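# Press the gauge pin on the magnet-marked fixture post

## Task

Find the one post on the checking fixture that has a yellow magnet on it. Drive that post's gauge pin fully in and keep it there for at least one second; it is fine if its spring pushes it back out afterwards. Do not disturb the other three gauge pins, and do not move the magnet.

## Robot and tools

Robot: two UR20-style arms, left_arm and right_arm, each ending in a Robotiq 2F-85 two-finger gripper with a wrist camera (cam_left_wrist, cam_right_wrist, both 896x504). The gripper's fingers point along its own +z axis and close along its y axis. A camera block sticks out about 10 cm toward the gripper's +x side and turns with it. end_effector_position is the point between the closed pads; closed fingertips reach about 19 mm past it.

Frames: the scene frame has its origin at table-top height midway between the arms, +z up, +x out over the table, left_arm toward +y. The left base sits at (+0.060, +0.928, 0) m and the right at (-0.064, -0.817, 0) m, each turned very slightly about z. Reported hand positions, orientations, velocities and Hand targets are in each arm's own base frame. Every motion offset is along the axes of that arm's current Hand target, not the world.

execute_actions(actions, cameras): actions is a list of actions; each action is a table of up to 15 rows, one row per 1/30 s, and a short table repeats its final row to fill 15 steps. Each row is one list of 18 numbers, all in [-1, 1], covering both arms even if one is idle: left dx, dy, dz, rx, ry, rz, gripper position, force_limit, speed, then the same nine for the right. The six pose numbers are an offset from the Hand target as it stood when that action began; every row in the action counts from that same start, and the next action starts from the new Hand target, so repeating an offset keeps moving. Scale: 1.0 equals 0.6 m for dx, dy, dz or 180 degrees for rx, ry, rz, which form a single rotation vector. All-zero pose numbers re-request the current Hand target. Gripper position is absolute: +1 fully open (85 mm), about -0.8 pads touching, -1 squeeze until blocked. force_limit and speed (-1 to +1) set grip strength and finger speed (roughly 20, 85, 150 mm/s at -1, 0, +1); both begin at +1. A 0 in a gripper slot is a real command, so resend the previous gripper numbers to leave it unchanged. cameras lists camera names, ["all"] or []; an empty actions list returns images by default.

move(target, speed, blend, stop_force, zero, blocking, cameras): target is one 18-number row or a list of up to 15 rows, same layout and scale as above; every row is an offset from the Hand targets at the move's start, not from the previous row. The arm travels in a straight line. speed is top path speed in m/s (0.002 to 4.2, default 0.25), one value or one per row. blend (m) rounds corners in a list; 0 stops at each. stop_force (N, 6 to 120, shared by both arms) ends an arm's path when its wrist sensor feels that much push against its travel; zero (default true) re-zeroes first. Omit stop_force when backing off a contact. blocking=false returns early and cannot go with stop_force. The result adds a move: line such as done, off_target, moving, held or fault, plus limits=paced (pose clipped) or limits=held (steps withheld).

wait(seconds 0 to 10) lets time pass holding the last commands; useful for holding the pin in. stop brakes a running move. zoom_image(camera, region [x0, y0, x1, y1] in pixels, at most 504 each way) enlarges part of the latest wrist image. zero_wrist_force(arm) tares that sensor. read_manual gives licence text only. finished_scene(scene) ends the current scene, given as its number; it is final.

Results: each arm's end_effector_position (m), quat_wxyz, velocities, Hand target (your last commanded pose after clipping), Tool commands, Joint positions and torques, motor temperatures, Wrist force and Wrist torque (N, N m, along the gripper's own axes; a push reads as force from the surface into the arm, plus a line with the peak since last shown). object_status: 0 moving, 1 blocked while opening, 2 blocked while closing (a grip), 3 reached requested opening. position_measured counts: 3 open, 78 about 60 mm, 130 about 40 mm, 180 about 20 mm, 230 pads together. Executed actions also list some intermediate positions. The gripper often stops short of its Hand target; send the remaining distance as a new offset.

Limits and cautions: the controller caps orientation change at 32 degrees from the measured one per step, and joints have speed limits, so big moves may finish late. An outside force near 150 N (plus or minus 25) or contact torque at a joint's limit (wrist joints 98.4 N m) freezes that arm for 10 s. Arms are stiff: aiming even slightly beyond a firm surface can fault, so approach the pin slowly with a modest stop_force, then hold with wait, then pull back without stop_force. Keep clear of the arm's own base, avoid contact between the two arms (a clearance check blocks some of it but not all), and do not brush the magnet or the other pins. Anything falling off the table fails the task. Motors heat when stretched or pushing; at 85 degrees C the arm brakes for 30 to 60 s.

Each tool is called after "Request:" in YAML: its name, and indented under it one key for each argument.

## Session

Request:
execute_actions:
  actions: []

Scene clock: 0.00 s.
left_arm: end_effector_position=(+1.6020, +0.5513, +0.3701) position_measured=3 object_status=3 end_effector_quat_wxyz=(-0.049, +0.940, +0.190, +0.279) | right_arm: end_effector_position=(+0.4481, +0.4679, +0.3319) position_measured=3 object_status=3 end_effector_quat_wxyz=(-0.272, +0.502, +0.649, +0.503)
Joint positions: left_arm=[0.193 -0.686 0.985 -2.439 -1.472 -3.319] | right_arm=[4.007 -1.969 -2.772 1.193 2.076 2.519]
Joint velocities: within noise
Joint torques (N m): no reading
Motor temperatures (°C): left_arm=[24 35 26 38 34 34] | right_arm=[28 35 36 37 34 38]
Wrist force (N): no reading
Wrist torque (N m): no reading
Wrist force, peak (N): no reading
Hand target: left_arm +1.6020, +0.5513, +0.3701; -0.049, +0.940, +0.190, +0.279 | right_arm +0.4481, +0.4679, +0.3319; -0.272, +0.502, +0.649, +0.503
Tool commands: left_gripper/position=+1.0 left_gripper/force_limit=+1.0 left_gripper/speed=+1.0 right_gripper/position=+1.0 right_gripper/force_limit=+1.0 right_gripper/speed=+1.0
camera_calibration:
cam_left_wrist: T_world_to_cam=[[0.359759, -0.933045, -0.000644322, -0.0546982], [-0.905937, -0.349141, -0.239538, 1.75183], [0.223274, 0.0867594, -0.970887, 0.0836019], [0, 0, 0, 1]] pos_world=[1.58806, 0.553346, 0.500761]
cam_right_wrist: T_world_to_cam=[[0.936397, -0.0141338, 0.350658, -0.517198], [0.256442, -0.654562, -0.711187, 0.443258], [0.239579, 0.755877, -0.609305, -0.132345], [0, 0, 0, 1]] pos_world=[0.40234, 0.382866, 0.41596]

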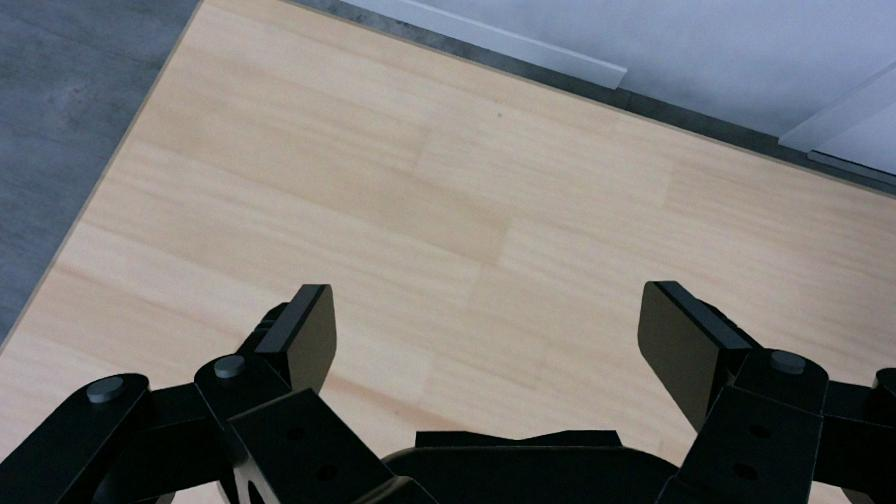

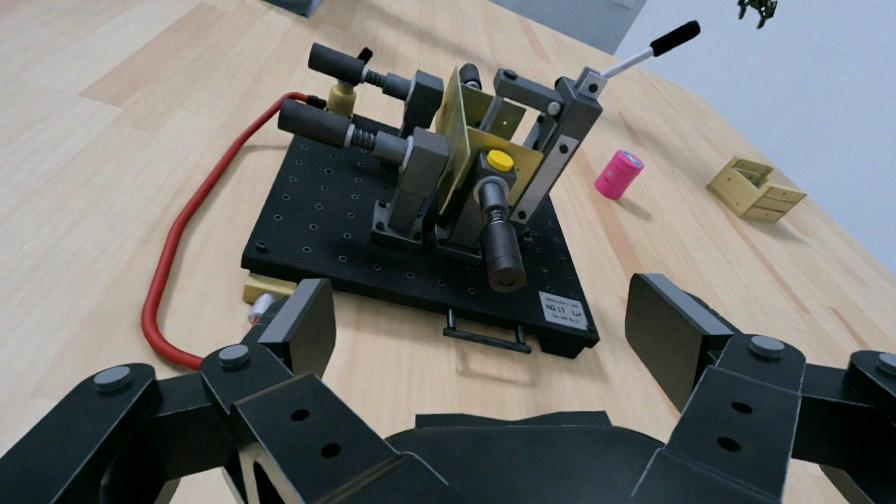

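Request:
zoom_image:
  camera: "cam_right_wrist"
  region: [420, 120, 580, 300]

Request:
zoom_image:
  camera: "cam_right_wrist"
  region: [220, 20, 620, 380]

Scaled by 2.800 from the camera's 896x504 image, which has a finer 1280x720 frame.

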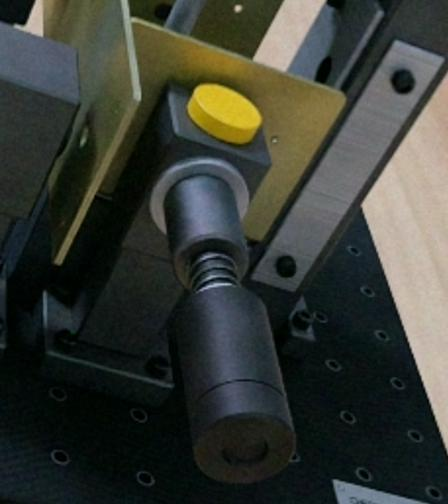

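Scaled by 1.260 from the camera's 896x504 image, which has a finer 1280x720 frame.

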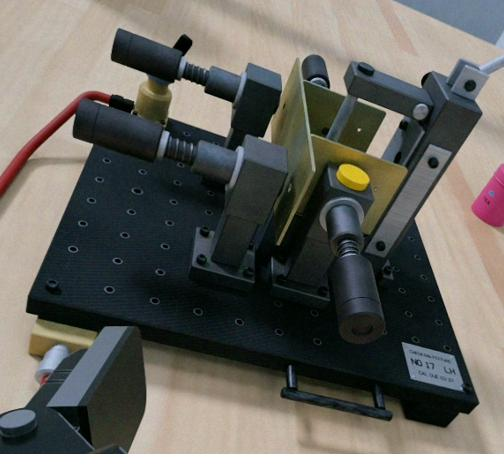

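Request:
move:
  target: [0,0,0,0,0,0,1,1,1,-0.0854,0.1152,0.3097,0.1269,-0.3665,0.0464,-0.85,-1,0]
  cameras: ["cam_right_wrist"]
  speed: 0.4

Request:
zoom_image:
  camera: "cam_right_wrist"
  region: [300, 0, 700, 330]

Scene clock: 5.33 s.
left_arm: end_effector_position=(+1.6020, +0.5513, +0.3701) position_measured=3 object_status=3 end_effector_quat_wxyz=(-0.049, +0.940, +0.190, +0.279) | right_arm: end_effector_position=(+0.5581, +0.6198, +0.2497) position_measured=232 object_status=3 end_effector_quat_wxyz=(+0.000, +0.676, +0.737, +0.000)
Joint positions: left_arm=[0.193 -0.686 0.985 -2.439 -1.472 -3.319] | right_arm=[4.223 -1.714 -2.189 -0.809 1.571 2.565]
Joint torques (N m): left_arm=[0.04 -272.75 -102.6 -11.6 0.71 -0.55] | right_arm=[22.73 75.45 89.86 4.33 -4.48 5.07]
Wrist force (N): left_arm=[0.6 -0.2 -0.3] | right_arm=[-0.6 2.5 0.2]
Wrist torque (N m): left_arm=[-0.03 -0.11 0.00] | right_arm=[1.13 0.31 -0.84]
Wrist force, peak (N): left_arm=[0.6 -0.5 -0.3] | right_arm=[1.5 3.5 1.4]
Hand target: left_arm +1.6020, +0.5513, +0.3701; -0.049, +0.940, +0.190, +0.279 | right_arm +0.5581, +0.6198, +0.2497; +0.000, +0.676, +0.737, +0.000
Off the commanded pose: left_arm 0.000 m, 0 deg | right_arm 0.000 m, 0 deg.
move: done
camera_calibration:
cam_right_wrist: T_world_to_cam=[[0.998346, 0.0569096, -0.0081246, -0.578124], [0.0565098, -0.945588, 0.320422, 0.490344], [0.0105526, -0.320351, -0.94724, 0.555681], [0, 0, 0, 1]] pos_world=[0.543595, 0.674577, 0.364549]
Images, in order (width x height): cam_right_wrist 896x504.

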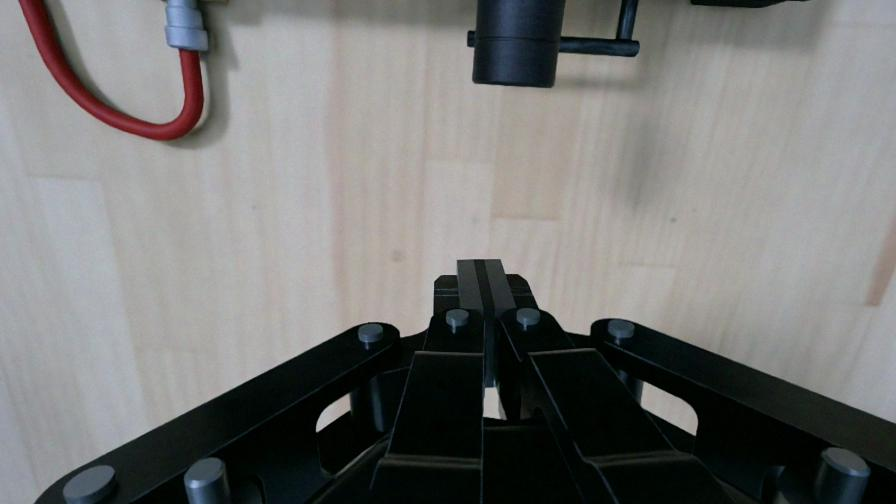

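Scaled by 1.260 from the camera's 896x504 image, which has a finer 1280x720 frame.

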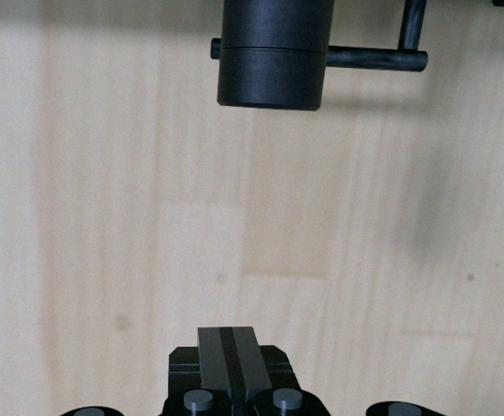

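Request:
move:
  target: [0,0,0,0,0,0,1,1,1,0.0278,0.0267,0.135,0,0,0.0156,-0.85,-1,0]
  cameras: ["cam_right_wrist"]
  speed: 0.2

Request:
zoom_image:
  camera: "cam_right_wrist"
  region: [300, 0, 700, 330]

Scene clock: 7.23 s.
left_arm: end_effector_position=(+1.6020, +0.5513, +0.3701) position_measured=3 object_status=3 end_effector_quat_wxyz=(-0.049, +0.940, +0.190, +0.279) | right_arm: end_effector_position=(+0.5726, +0.6378, +0.1688) position_measured=232 object_status=3 end_effector_quat_wxyz=(+0.000, +0.694, +0.720, +0.000)
Joint positions: left_arm=[0.193 -0.686 0.985 -2.439 -1.472 -3.319] | right_arm=[4.217 -1.822 -2.208 -0.683 1.571 2.609]
Joint torques (N m): left_arm=[2.04 -273.45 -104.68 -11.58 1 -1.31] | right_arm=[-16.91 92.32 57 15.01 -0.15 4.54]
Wrist force (N): left_arm=[0.4 -0.3 -0.4] | right_arm=[-1.2 2.4 0.4]
Wrist torque (N m): left_arm=[-0.04 -0.07 0.00] | right_arm=[1.35 0.46 -0.83]
Wrist force, peak (N): left_arm=[0.3 0.5 -0.3] | right_arm=[-1.0 3.2 2.9]
Hand target: left_arm +1.6020, +0.5513, +0.3701; -0.049, +0.940, +0.190, +0.279 | right_arm +0.5726, +0.6378, +0.1687; +0.000, +0.694, +0.720, +0.000
Off the commanded pose: left_arm 0.000 m, 0 deg | right_arm 0.000 m, 0 deg.
move: done
camera_calibration:
cam_right_wrist: T_world_to_cam=[[0.999935, 0.0079471, -0.00818217, -0.563953], [0.010151, -0.947164, 0.320588, 0.559982], [-0.00520211, -0.320651, -0.947183, 0.493873], [0, 0, 0, 1]] pos_world=[0.560802, 0.693238, 0.28365]
Images, in order (width x height): cam_right_wrist 896x504.

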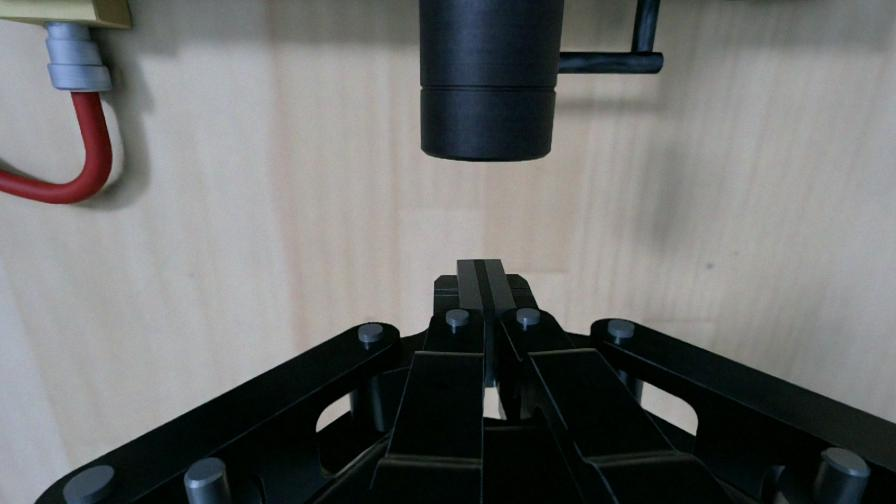

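Scaled by 1.260 from the camera's 896x504 image, which has a finer 1280x720 frame.

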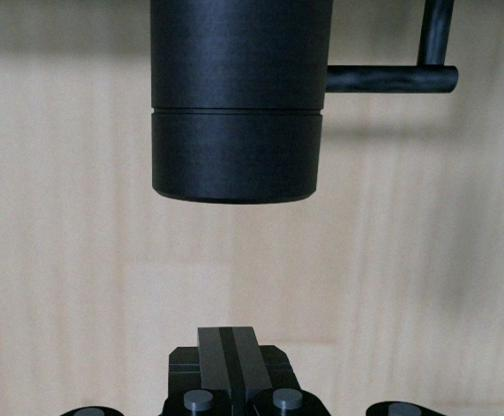

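Request:
move:
  target: [0,0,0,0,0,0,1,1,1,0.1,0,0,0,0,0,-0.85,-1,0]
  stop_force: 7
  speed: 0.02
  cameras: ["cam_right_wrist"]

Scene clock: 10.43 s.
left_arm: end_effector_position=(+1.6020, +0.5513, +0.3701) position_measured=3 object_status=3 end_effector_quat_wxyz=(-0.049, +0.940, +0.190, +0.279) | right_arm: end_effector_position=(+0.5714, +0.6703, +0.1687) position_measured=232 object_status=3 end_effector_quat_wxyz=(+0.000, +0.694, +0.720, +0.000)
Joint positions: left_arm=[0.193 -0.686 0.985 -2.439 -1.472 -3.319] | right_arm=[4.237 -1.845 -2.175 -0.693 1.571 2.628]
Joint torques (N m): left_arm=[0.9 -269.78 -103.05 -11.67 1 -1.66] | right_arm=[-17.17 148.12 63.95 17.5 1.99 -7.5]
Wrist force (N): left_arm=[0.0 -0.1 -0.3] | right_arm=[-6.5 1.5 0.8]
Wrist torque (N m): left_arm=[0.00 0.00 0.00] | right_arm=[1.33 0.53 -0.67]
Wrist force, peak (N): left_arm=[0.6 -0.3 -0.3] | right_arm=[-9.8 3.0 -1.0]
Hand target: left_arm +1.6020, +0.5513, +0.3701; -0.049, +0.940, +0.190, +0.279 | right_arm +0.5714, +0.6703, +0.1687; +0.000, +0.694, +0.720, +0.000 (not the last commanded pose)
Off the commanded pose: left_arm 0.000 m, 0 deg | right_arm 0.027 m, 0 deg.
move: contact (right_arm)
camera_calibration:
cam_right_wrist: T_world_to_cam=[[0.999936, 0.00785294, -0.00814873, -0.562955], [0.0100511, -0.947166, 0.320587, 0.590962], [-0.00520065, -0.320648, -0.947184, 0.504223], [0, 0, 0, 1]] pos_world=[0.559601, 0.725838, 0.28355]
Images, in order (width x height): cam_right_wrist 896x504.

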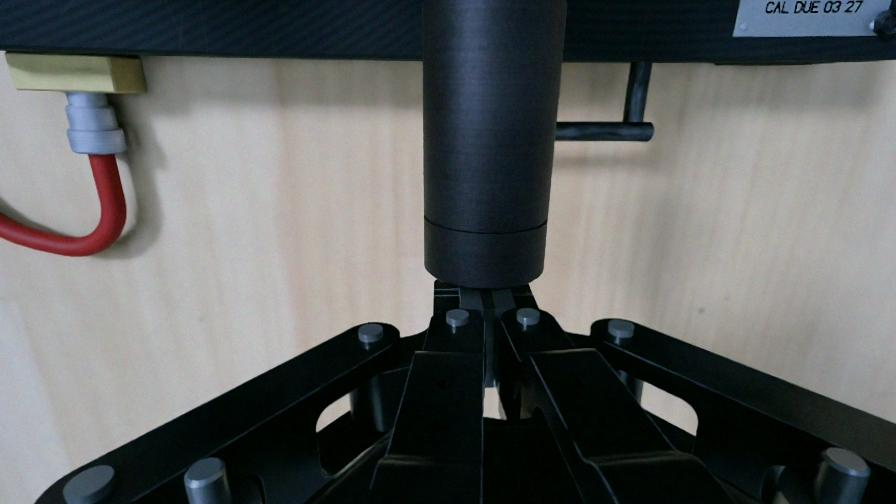

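Request:
move:
  target: [0,0,0,0,0,0,1,1,1,0.06,0,0,0,0,0,-0.85,-1,0]
  stop_force: 32
  zero: false
  speed: 0.009

Request:
wait:
  seconds: 1.4
  cameras: ["cam_right_wrist"]

Scene clock: 14.13 s.
left_arm: end_effector_position=(+1.6020, +0.5513, +0.3701) position_measured=3 object_status=3 end_effector_quat_wxyz=(-0.049, +0.940, +0.190, +0.279) | right_arm: end_effector_position=(+0.5706, +0.6906, +0.1687) position_measured=232 object_status=3 end_effector_quat_wxyz=(+0.000, +0.694, +0.720, +0.000)
Joint positions: left_arm=[0.193 -0.686 0.985 -2.439 -1.472 -3.319] | right_arm=[4.248 -1.858 -2.154 -0.7 1.571 2.639]
Joint torques (N m): left_arm=[1.62 -275.9 -103.13 -11.52 1 -0.53] | right_arm=[-0.26 153.58 80.49 22.94 9.03 -6.98]
Wrist force (N): left_arm=[0.4 -0.2 0.0] | right_arm=[-26.8 4.5 6.5]
Wrist torque (N m): left_arm=[-0.04 -0.08 0.00] | right_arm=[1.33 0.54 -0.62]
Wrist force, peak (N): left_arm=[0.3 -0.5 -0.2] | right_arm=[-52.9 3.3 -10.0]
Hand target: left_arm +1.6020, +0.5513, +0.3701; -0.049, +0.940, +0.190, +0.279 | right_arm +0.5706, +0.6906, +0.1687; +0.000, +0.694, +0.720, +0.000 (not the last commanded pose)
Off the commanded pose: left_arm 0.000 m, 0 deg | right_arm 0.016 m, 0 deg.
move: contact (right_arm)

Scene clock: 15.53 s.
left_arm: end_effector_position=(+1.6020, +0.5513, +0.3701) position_measured=3 object_status=3 end_effector_quat_wxyz=(-0.049, +0.940, +0.190, +0.279) | right_arm: end_effector_position=(+0.5706, +0.6906, +0.1687) position_measured=232 object_status=3 end_effector_quat_wxyz=(+0.000, +0.694, +0.720, +0.000)
Joint positions: left_arm=[0.193 -0.686 0.985 -2.439 -1.472 -3.319] | right_arm=[4.248 -1.858 -2.154 -0.7 1.571 2.639]
Joint torques (N m): left_arm=[-0.4 -272.87 -102.08 -11.18 1.16 -0.64] | right_arm=[-4.31 152.94 83.16 18.97 9.82 -6.94]
Wrist force (N): left_arm=[0.1 -0.1 -0.3] | right_arm=[-26.6 3.7 6.7]
Wrist torque (N m): left_arm=[-0.01 -0.01 0.00] | right_arm=[1.36 0.62 -0.64]
Wrist force, peak (N): left_arm=[0.4 -0.3 -0.3] | right_arm=[-26.8 4.4 6.9]
Hand target: left_arm +1.6020, +0.5513, +0.3701; -0.049, +0.940, +0.190, +0.279 | right_arm +0.5706, +0.6906, +0.1687; +0.000, +0.694, +0.720, +0.000 (not the last commanded pose)
Tool commands: left_gripper/position=+1.0 left_gripper/force_limit=+1.0 left_gripper/speed=+1.0 right_gripper/position=-0.85 right_gripper/force_limit=-1.0 right_gripper/speed=+0.0
Off the commanded pose: left_arm 0.000 m, 0 deg | right_arm 0.016 m, 0 deg.
wait: 1.40 s; at rest by 0.17 s
camera_calibration:
cam_right_wrist: T_world_to_cam=[[0.999936, 0.00785136, -0.00814987, -0.562312], [0.0100504, -0.947136, 0.320676, 0.610055], [-0.00520129, -0.320738, -0.947154, 0.510755], [0, 0, 0, 1]] pos_world=[0.558801, 0.746038, 0.28355]
Images, in order (width x height): cam_right_wrist 896x504.

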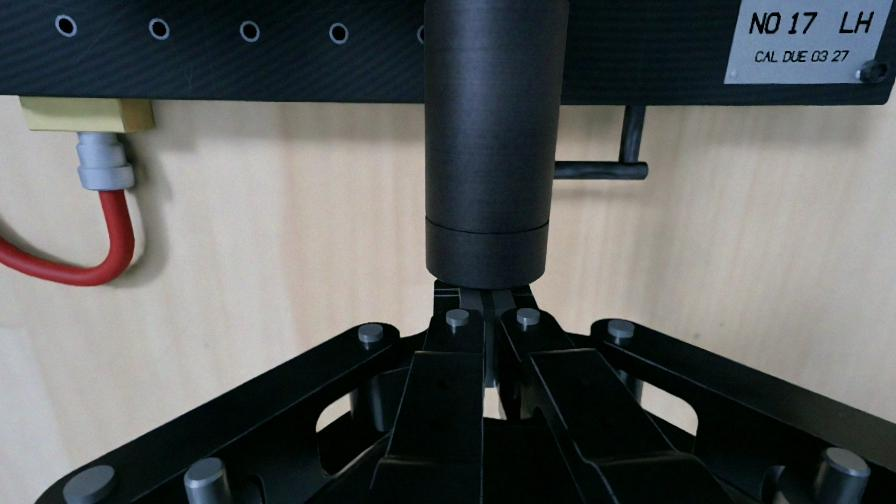

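Request:
move:
  target:
    - [0,0,0,0,0,0,1,1,1,-0.04,0,0,0,0,0,-0.85,-1,0]
    - [0,0,0,0,0,0,1,1,1,-0.1,0,-0.03,0,0,0,-0.85,-1,0]
  speed: [0.05,0.12]
  blend: 0.004

Request:
finished_scene:
  scene: 2

Scene clock: 18.53 s.
left_arm: end_effector_position=(+1.6020, +0.5513, +0.3701) position_measured=3 object_status=3 end_effector_quat_wxyz=(-0.049, +0.940, +0.190, +0.279) | right_arm: end_effector_position=(+0.5729, +0.6308, +0.1866) position_measured=232 object_status=3 end_effector_quat_wxyz=(+0.000, +0.694, +0.720, +0.000)
Joint positions: left_arm=[0.193 -0.686 0.985 -2.439 -1.472 -3.319] | right_arm=[4.213 -1.798 -2.205 -0.71 1.571 2.604]
Joint torques (N m): left_arm=[-2.87 -271 -103.08 -11.13 1.1 -1.33] | right_arm=[-20.6 130.63 64.45 4.36 -4 -7.1]
Wrist force (N): left_arm=[0.3 -0.1 -0.2] | right_arm=[-0.2 2.2 1.4]
Wrist torque (N m): left_arm=[-0.01 -0.05 -0.01] | right_arm=[1.29 0.21 -0.42]
Wrist force, peak (N): left_arm=[0.6 0.1 -0.2] | right_arm=[-26.8 3.7 6.8]
Hand target: left_arm +1.6020, +0.5513, +0.3701; -0.049, +0.940, +0.190, +0.279 | right_arm +0.5729, +0.6306, +0.1867; +0.000, +0.694, +0.720, +0.000
Off the commanded pose: left_arm 0.000 m, 0 deg | right_arm 0.000 m, 0 deg.
move: done

The scene is finished: the task was done.


## Next scene

The same job, from a new start.

Request:
execute_actions:
  actions: []

Scene clock: 0.00 s.
left_arm: end_effector_position=(+0.3071, -0.4220, +0.1602) position_measured=3 object_status=3 end_effector_quat_wxyz=(+0.066, +0.956, -0.074, +0.275) | right_arm: end_effector_position=(+0.4900, -0.3027, +0.2369) position_measured=3 object_status=3 end_effector_quat_wxyz=(+0.548, -0.467, -0.511, -0.471)
Joint positions: left_arm=[-1.763 -1.739 2.857 -2.766 -1.003 1.555] | right_arm=[2.511 -2.074 -2.06 -2.212 2.389 -0.015]
Joint velocities: within noise
Joint torques (N m): no reading
Motor temperatures (°C): left_arm=[24 35 26 38 34 33] | right_arm=[28 35 35 36 33 38]
Wrist force (N): no reading
Wrist torque (N m): no reading
Wrist force, peak (N): no reading
Hand target: left_arm +0.3071, -0.4220, +0.1602; +0.066, +0.956, -0.074, +0.275 | right_arm +0.4900, -0.3027, +0.2369; +0.548, -0.467, -0.511, -0.471
Tool commands: left_gripper/position=+1.0 left_gripper/force_limit=+1.0 left_gripper/speed=+1.0 right_gripper/position=+1.0 right_gripper/force_limit=+1.0 right_gripper/speed=+1.0
camera_calibration:
cam_left_wrist: T_world_to_cam=[[-0.204299, -0.976285, 0.0716159, -0.353754], [-0.955218, 0.182823, -0.232669, 0.427195], [0.214058, -0.115943, -0.969916, 0.170568], [0, 0, 0, 1]] pos_world=[0.299281, -0.40369, 0.290166]
cam_right_wrist: T_world_to_cam=[[0.98966, 0.130322, -0.059914, -0.419077], [-0.0206188, -0.284112, -0.958569, 0.167032], [-0.141945, 0.949893, -0.278487, 0.549542], [0, 0, 0, 1]] pos_world=[0.496192, -0.419935, 0.288044]

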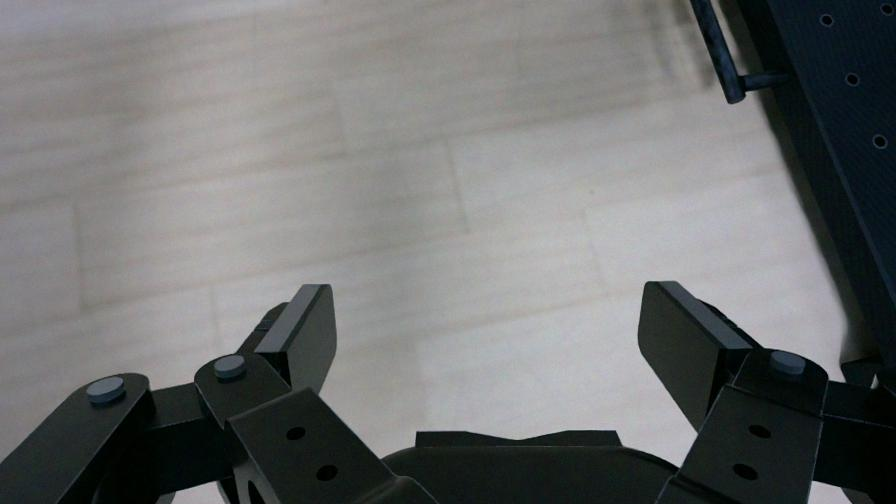

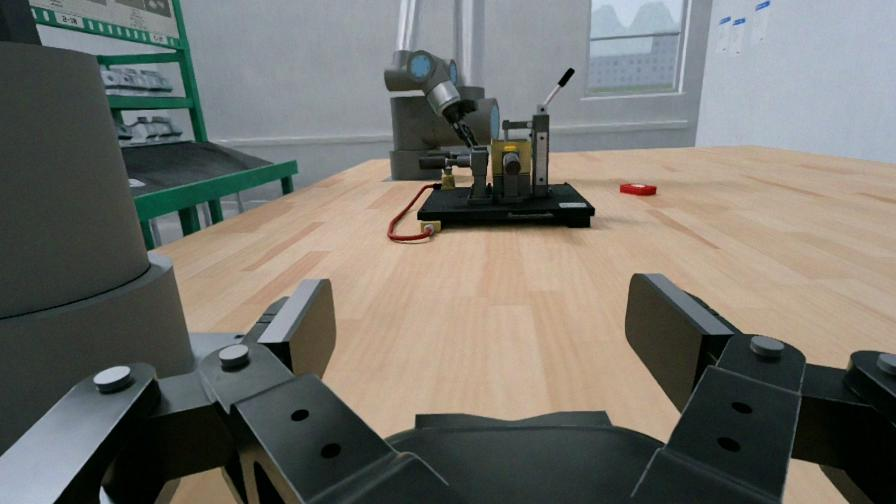

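Request:
zoom_image:
  camera: "cam_right_wrist"
  region: [370, 50, 610, 250]

Request:
zoom_image:
  camera: "cam_right_wrist"
  region: [460, 130, 560, 210]

Scaled by 2.100 from the camera's 896x504 image, which has a finer 1280x720 frame.

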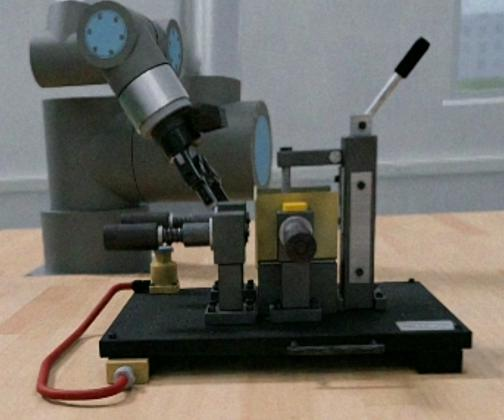

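Scaled by 5.040 from the camera's 896x504 image, which has a finer 1280x720 frame.

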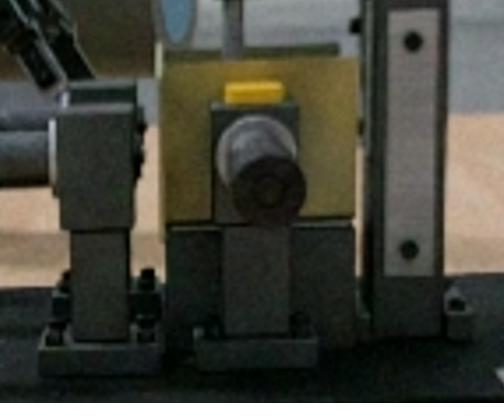

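Request:
move:
  target: [0,0,0,0,0,0,1,1,1,0,0.267,0.674,0,0,0,-0.85,-1,0]
  speed: 0.45

Request:
move:
  target: [0,0,0,0,0,0,1,1,1,-0.016,-0.082,0.716,-0.0387,-0.5127,0.0221,-0.85,-1,0]
  speed: 0.45
  cameras: ["cam_right_wrist"]

Request:
zoom_image:
  camera: "cam_right_wrist"
  region: [300, 0, 700, 330]

Scene clock: 2.97 s.
left_arm: end_effector_position=(+0.3071, -0.4220, +0.1602) position_measured=3 object_status=3 end_effector_quat_wxyz=(+0.066, +0.956, -0.074, +0.275) | right_arm: end_effector_position=(+0.6003, +0.1178, +0.2493) position_measured=232 object_status=3 end_effector_quat_wxyz=(+0.548, -0.467, -0.511, -0.470)
Joint positions: left_arm=[-1.763 -1.739 2.857 -2.766 -1.003 1.555] | right_arm=[3.118 -1.978 -2.235 -2.356 2.991 -0.253]
Joint torques (N m): left_arm=[-1.21 -13.13 -54.84 -9.73 3.04 -1.07] | right_arm=[20.01 103.9 57.09 -7.52 3.39 -6.8]
Wrist force (N): left_arm=[-0.1 -0.1 -0.2] | right_arm=[0.1 -0.3 1.5]
Wrist torque (N m): left_arm=[-0.01 0.02 0.00] | right_arm=[0.13 -0.08 0.18]
Wrist force, peak (N): left_arm=[0.3 0.3 -0.4] | right_arm=[0.7 1.1 5.5]
Hand target: left_arm +0.3071, -0.4220, +0.1602; +0.066, +0.956, -0.074, +0.275 | right_arm +0.6003, +0.1179, +0.2493; +0.548, -0.467, -0.511, -0.471
Off the commanded pose: left_arm 0.000 m, 0 deg | right_arm 0.000 m, 0 deg.
move: done

Scene clock: 5.53 s.
left_arm: end_effector_position=(+0.3071, -0.4220, +0.1602) position_measured=3 object_status=3 end_effector_quat_wxyz=(+0.066, +0.956, -0.074, +0.275) | right_arm: end_effector_position=(+0.4994, +0.5383, +0.2596) position_measured=232 object_status=3 end_effector_quat_wxyz=(+0.001, +0.707, +0.707, +0.000)
Joint positions: left_arm=[-1.763 -1.739 2.857 -2.766 -1.003 1.555] | right_arm=[4.242 -1.918 -1.891 -4.046 4.713 -0.471]
Joint torques (N m): left_arm=[-0.33 -12.91 -52.7 -10.37 2.48 -0.92] | right_arm=[9.2 105.2 74.79 -13.3 4.59 4.77]
Wrist force (N): left_arm=[0.1 0.1 -0.1] | right_arm=[-1.4 2.3 1.6]
Wrist torque (N m): left_arm=[0.01 -0.02 0.00] | right_arm=[1.35 0.20 -0.85]
Wrist force, peak (N): left_arm=[0.2 -0.3 -0.4] | right_arm=[-1.1 3.1 1.2]
Hand target: left_arm +0.3071, -0.4220, +0.1602; +0.066, +0.956, -0.074, +0.275 | right_arm +0.4994, +0.5383, +0.2596; +0.001, +0.707, +0.707, +0.000
Off the commanded pose: left_arm 0.000 m, 0 deg | right_arm 0.000 m, 0 deg.
move: done; limits=paced
camera_calibration:
cam_right_wrist: T_world_to_cam=[[0.999535, -0.0296139, -0.00723669, -0.469119], [-0.0257208, -0.946642, 0.32126, 0.454836], [-0.0163643, -0.320925, -0.946963, 0.55321], [0, 0, 0, 1]] pos_world=[0.489653, 0.594213, 0.374353]
Images, in order (width x height): cam_right_wrist 896x504.

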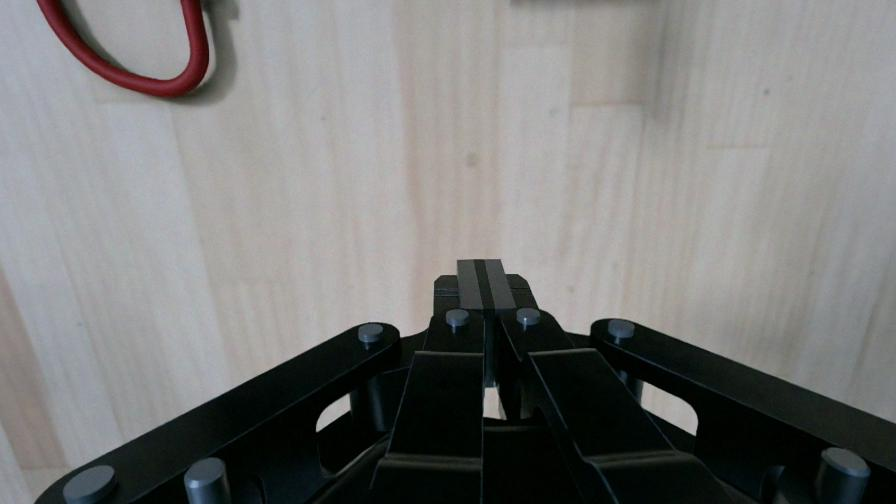

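Scaled by 1.260 from the camera's 896x504 image, which has a finer 1280x720 frame.

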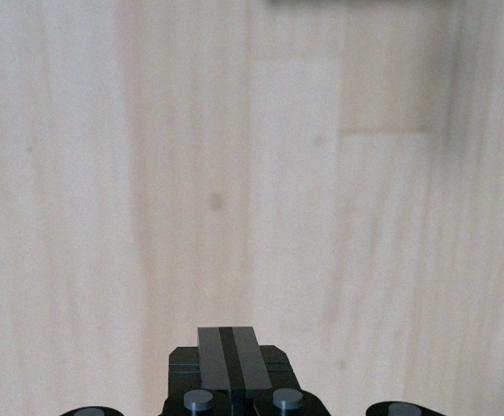

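Request:
move:
  target: [0,0,0,0,0,0,1,1,1,0.075,0,0,0,0,0,-0.85,-1,0]
  cameras: ["cam_right_wrist"]

Request:
zoom_image:
  camera: "cam_right_wrist"
  region: [300, 0, 700, 330]

Scene clock: 6.63 s.
left_arm: end_effector_position=(+0.3071, -0.4220, +0.1602) position_measured=3 object_status=3 end_effector_quat_wxyz=(+0.066, +0.956, -0.074, +0.275) | right_arm: end_effector_position=(+0.4994, +0.5832, +0.2595) position_measured=232 object_status=3 end_effector_quat_wxyz=(+0.001, +0.707, +0.707, +0.000)
Joint positions: left_arm=[-1.763 -1.739 2.857 -2.766 -1.003 1.555] | right_arm=[4.269 -1.951 -1.84 -4.064 4.713 -0.443]
Joint torques (N m): left_arm=[-0.17 -10.15 -54.52 -9.47 3.05 -1.27] | right_arm=[22.58 113.38 83.78 -14.39 -1.42 6.16]
Wrist force (N): left_arm=[0.0 -0.1 -0.3] | right_arm=[-0.4 1.7 2.0]
Wrist torque (N m): left_arm=[-0.02 0.01 0.00] | right_arm=[1.18 0.01 -0.83]
Wrist force, peak (N): left_arm=[0.4 0.1 -0.4] | right_arm=[-2.6 2.5 2.0]
Hand target: left_arm +0.3071, -0.4220, +0.1602; +0.066, +0.956, -0.074, +0.275 | right_arm +0.4994, +0.5833, +0.2595; +0.001, +0.707, +0.707, +0.000
Off the commanded pose: left_arm 0.000 m, 0 deg | right_arm 0.000 m, 0 deg.
move: done
camera_calibration:
cam_right_wrist: T_world_to_cam=[[0.999535, -0.0296159, -0.00722977, -0.467792], [-0.0257213, -0.94657, 0.321471, 0.497248], [-0.0163641, -0.321135, -0.946892, 0.567633], [0, 0, 0, 1]] pos_world=[0.489653, 0.639113, 0.374254]
Images, in order (width x height): cam_right_wrist 896x504.

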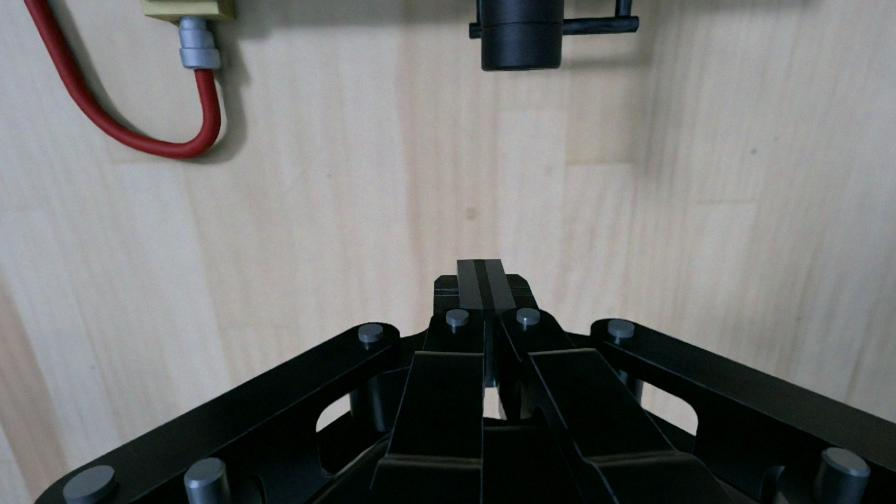

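Scaled by 1.260 from the camera's 896x504 image, which has a finer 1280x720 frame.

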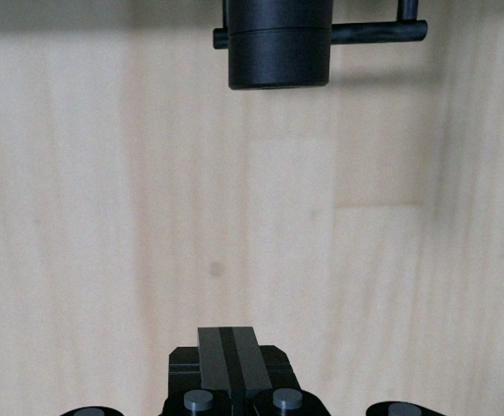

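Request:
move:
  target: [0,0,0,0,0,0,1,1,1,0.0367,0.0358,0.1508,0,0,0,-0.85,-1,0]
  cameras: ["cam_right_wrist"]

Scene clock: 8.17 s.
left_arm: end_effector_position=(+0.3071, -0.4220, +0.1602) position_measured=3 object_status=3 end_effector_quat_wxyz=(+0.066, +0.956, -0.074, +0.275) | right_arm: end_effector_position=(+0.5208, +0.6052, +0.1692) position_measured=232 object_status=3 end_effector_quat_wxyz=(+0.001, +0.707, +0.707, +0.000)
Joint positions: left_arm=[-1.763 -1.739 2.857 -2.766 -1.003 1.555] | right_arm=[4.257 -2.05 -1.838 -3.966 4.713 -0.456]
Joint torques (N m): left_arm=[-0.69 -12.5 -55.76 -10.12 3.38 -1.05] | right_arm=[-21.72 131.31 75.82 -4.82 2.21 -7.98]
Wrist force (N): left_arm=[0.0 -0.1 -0.1] | right_arm=[-1.1 2.0 1.6]
Wrist torque (N m): left_arm=[-0.02 0.01 0.00] | right_arm=[1.23 0.26 -0.41]
Wrist force, peak (N): left_arm=[0.1 0.2 -0.3] | right_arm=[-0.5 2.6 4.6]
Hand target: left_arm +0.3071, -0.4220, +0.1602; +0.066, +0.956, -0.074, +0.275 | right_arm +0.5209, +0.6053, +0.1690; +0.001, +0.707, +0.707, +0.000
Off the commanded pose: left_arm 0.000 m, 0 deg | right_arm 0.000 m, 0 deg.
move: done
camera_calibration:
cam_right_wrist: T_world_to_cam=[[0.999535, -0.0296146, -0.00723021, -0.489184], [-0.02572, -0.94657, 0.321471, 0.547651], [-0.0163641, -0.321135, -0.946892, 0.489544], [0, 0, 0, 1]] pos_world=[0.511053, 0.661113, 0.283954]
Images, in order (width x height): cam_right_wrist 896x504.

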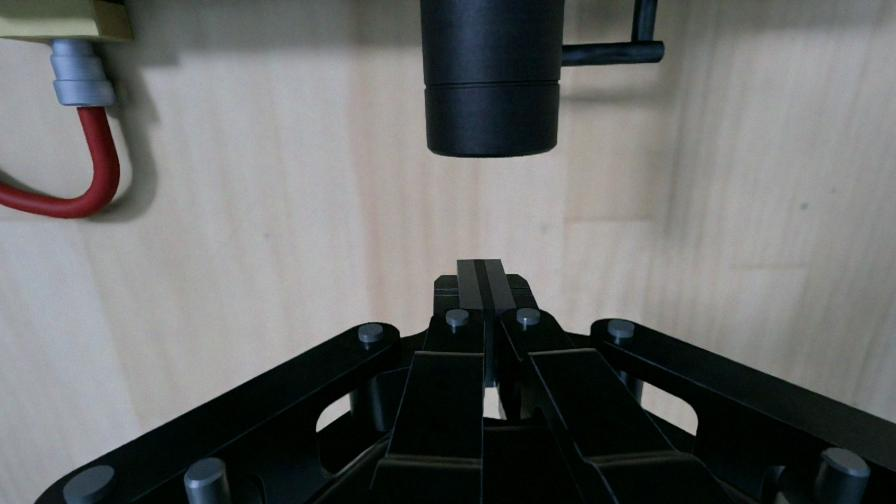

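Request:
move:
  target: [0,0,0,0,0,0,1,1,1,0.1,0.003,0,0,0,0,-0.85,-1,0]
  stop_force: 7
  speed: 0.02

Request:
move:
  target: [0,0,0,0,0,0,1,1,1,0.06,0,0,0,0,0,-0.85,-1,0]
  stop_force: 32
  zero: false
  speed: 0.009

Request:
wait:
  seconds: 1.4
  cameras: ["cam_right_wrist"]

Scene clock: 11.40 s.
left_arm: end_effector_position=(+0.3071, -0.4220, +0.1602) position_measured=3 object_status=3 end_effector_quat_wxyz=(+0.066, +0.956, -0.074, +0.275) | right_arm: end_effector_position=(+0.5219, +0.6385, +0.1690) position_measured=232 object_status=3 end_effector_quat_wxyz=(+0.001, +0.707, +0.707, +0.000)
Joint positions: left_arm=[-1.763 -1.739 2.857 -2.766 -1.003 1.555] | right_arm=[4.274 -2.075 -1.797 -3.984 4.713 -0.439]
Joint torques (N m): left_arm=[-1.93 -6.41 -54.86 -10.56 3.47 -1.4] | right_arm=[-18.71 180.84 50.08 -5.16 2.82 -7.55]
Wrist force (N): left_arm=[0.2 -0.2 -0.1] | right_arm=[-1.2 2.3 2.1]
Wrist torque (N m): left_arm=[-0.03 -0.03 0.00] | right_arm=[1.32 0.12 -0.74]
Wrist force, peak (N): left_arm=[0.5 0.1 -0.3] | right_arm=[-8.2 1.9 2.0]
Hand target: left_arm +0.3071, -0.4220, +0.1602; +0.066, +0.956, -0.074, +0.275 | right_arm +0.5219, +0.6385, +0.1690; +0.001, +0.707, +0.707, +0.000 (not the last commanded pose)
Off the commanded pose: left_arm 0.000 m, 0 deg | right_arm 0.027 m, 0 deg.
move: contact (right_arm)

Scene clock: 14.80 s.
left_arm: end_effector_position=(+0.3071, -0.4220, +0.1602) position_measured=3 object_status=3 end_effector_quat_wxyz=(+0.066, +0.956, -0.074, +0.275) | right_arm: end_effector_position=(+0.5219, +0.6588, +0.1689) position_measured=232 object_status=3 end_effector_quat_wxyz=(+0.001, +0.707, +0.707, +0.000)
Joint positions: left_arm=[-1.763 -1.739 2.857 -2.766 -1.003 1.555] | right_arm=[4.284 -2.089 -1.771 -3.995 4.713 -0.429]
Joint torques (N m): left_arm=[-1.71 -15.09 -56.21 -10.21 3.53 -1.37] | right_arm=[-3.83 181.34 72.83 5.58 -7.65 -7.32]
Wrist force (N): left_arm=[-0.2 0.0 -0.1] | right_arm=[-33.3 2.5 -1.9]
Wrist torque (N m): left_arm=[-0.01 0.03 0.00] | right_arm=[1.42 0.38 -1.02]
Wrist force, peak (N): left_arm=[0.2 -0.1 -0.5] | right_arm=[-51.7 3.3 -2.3]
Hand target: left_arm +0.3071, -0.4220, +0.1602; +0.066, +0.956, -0.074, +0.275 | right_arm +0.5219, +0.6588, +0.1689; +0.001, +0.707, +0.707, +0.000 (not the last commanded pose)
Off the commanded pose: left_arm 0.000 m, 0 deg | right_arm 0.016 m, 0 deg.
move: contact (right_arm)

Scene clock: 16.20 s.
left_arm: end_effector_position=(+0.3071, -0.4220, +0.1602) position_measured=3 object_status=3 end_effector_quat_wxyz=(+0.066, +0.956, -0.074, +0.275) | right_arm: end_effector_position=(+0.5219, +0.6588, +0.1689) position_measured=232 object_status=3 end_effector_quat_wxyz=(+0.001, +0.707, +0.707, +0.000)
Joint positions: left_arm=[-1.763 -1.739 2.857 -2.766 -1.003 1.555] | right_arm=[4.284 -2.089 -1.771 -3.995 4.713 -0.429]
Joint torques (N m): left_arm=[-0.91 -14.34 -56.94 -9.66 3.34 -0.7] | right_arm=[-2.76 180.33 71.56 0.56 -7.64 -6.78]
Wrist force (N): left_arm=[0.0 0.0 0.1] | right_arm=[-31.9 1.9 -0.6]
Wrist torque (N m): left_arm=[-0.01 0.00 0.00] | right_arm=[1.41 0.38 -1.02]
Wrist force, peak (N): left_arm=[0.0 0.4 -0.3] | right_arm=[-33.5 2.7 -2.3]
Hand target: left_arm +0.3071, -0.4220, +0.1602; +0.066, +0.956, -0.074, +0.275 | right_arm +0.5219, +0.6588, +0.1689; +0.001, +0.707, +0.707, +0.000 (not the last commanded pose)
Tool commands: left_gripper/position=+1.0 left_gripper/force_limit=+1.0 left_gripper/speed=+1.0 right_gripper/position=-0.85 right_gripper/force_limit=-1.0 right_gripper/speed=+0.0
Off the commanded pose: left_arm 0.000 m, 0 deg | right_arm 0.016 m, 0 deg.
wait: 1.40 s; at rest by 0.17 s
camera_calibration:
cam_right_wrist: T_world_to_cam=[[0.999535, -0.0296159, -0.00722977, -0.488594], [-0.0257213, -0.94657, 0.321471, 0.598573], [-0.0163641, -0.321135, -0.946892, 0.506616], [0, 0, 0, 1]] pos_world=[0.512053, 0.714813, 0.283754]
Images, in order (width x height): cam_right_wrist 896x504.

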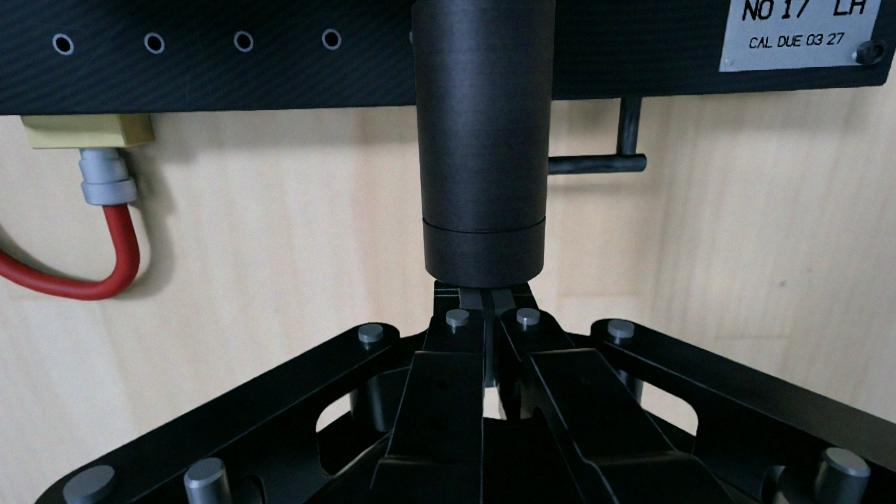

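Request:
move:
  target:
    - [0,0,0,0,0,0,1,1,1,-0.04,0,0,0,0,0,-0.85,-1,0]
    - [0,0,0,0,0,0,1,1,1,-0.1,0,-0.03,0,0,0,-0.85,-1,0]
  speed: [0.05,0.12]
  blend: 0.004

Request:
finished_scene:
  scene: 3

Scene clock: 17.63 s.
left_arm: end_effector_position=(+0.3071, -0.4220, +0.1602) position_measured=3 object_status=3 end_effector_quat_wxyz=(+0.066, +0.956, -0.074, +0.275) | right_arm: end_effector_position=(+0.5219, +0.5990, +0.1869) position_measured=232 object_status=3 end_effector_quat_wxyz=(+0.001, +0.707, +0.707, +0.000)
Joint positions: left_arm=[-1.763 -1.739 2.857 -2.766 -1.003 1.555] | right_arm=[4.252 -2.032 -1.837 -3.986 4.713 -0.461]
Joint torques (N m): left_arm=[-1.26 -11.34 -57.44 -9.95 2.84 -0.6] | right_arm=[-20.63 178.6 42.88 -13.69 4.12 -6.71]
Wrist force (N): left_arm=[-0.2 0.0 -0.1] | right_arm=[-1.7 1.5 1.9]
Wrist torque (N m): left_arm=[-0.01 0.04 0.00] | right_arm=[1.16 0.38 -0.39]
Wrist force, peak (N): left_arm=[-0.2 0.3 -0.5] | right_arm=[-31.8 2.0 -0.9]
Hand target: left_arm +0.3071, -0.4220, +0.1602; +0.066, +0.956, -0.074, +0.275 | right_arm +0.5219, +0.5988, +0.1870; +0.001, +0.707, +0.707, +0.000
Off the commanded pose: left_arm 0.000 m, 0 deg | right_arm 0.000 m, 0 deg.
move: done

The scene is finished: the task was done.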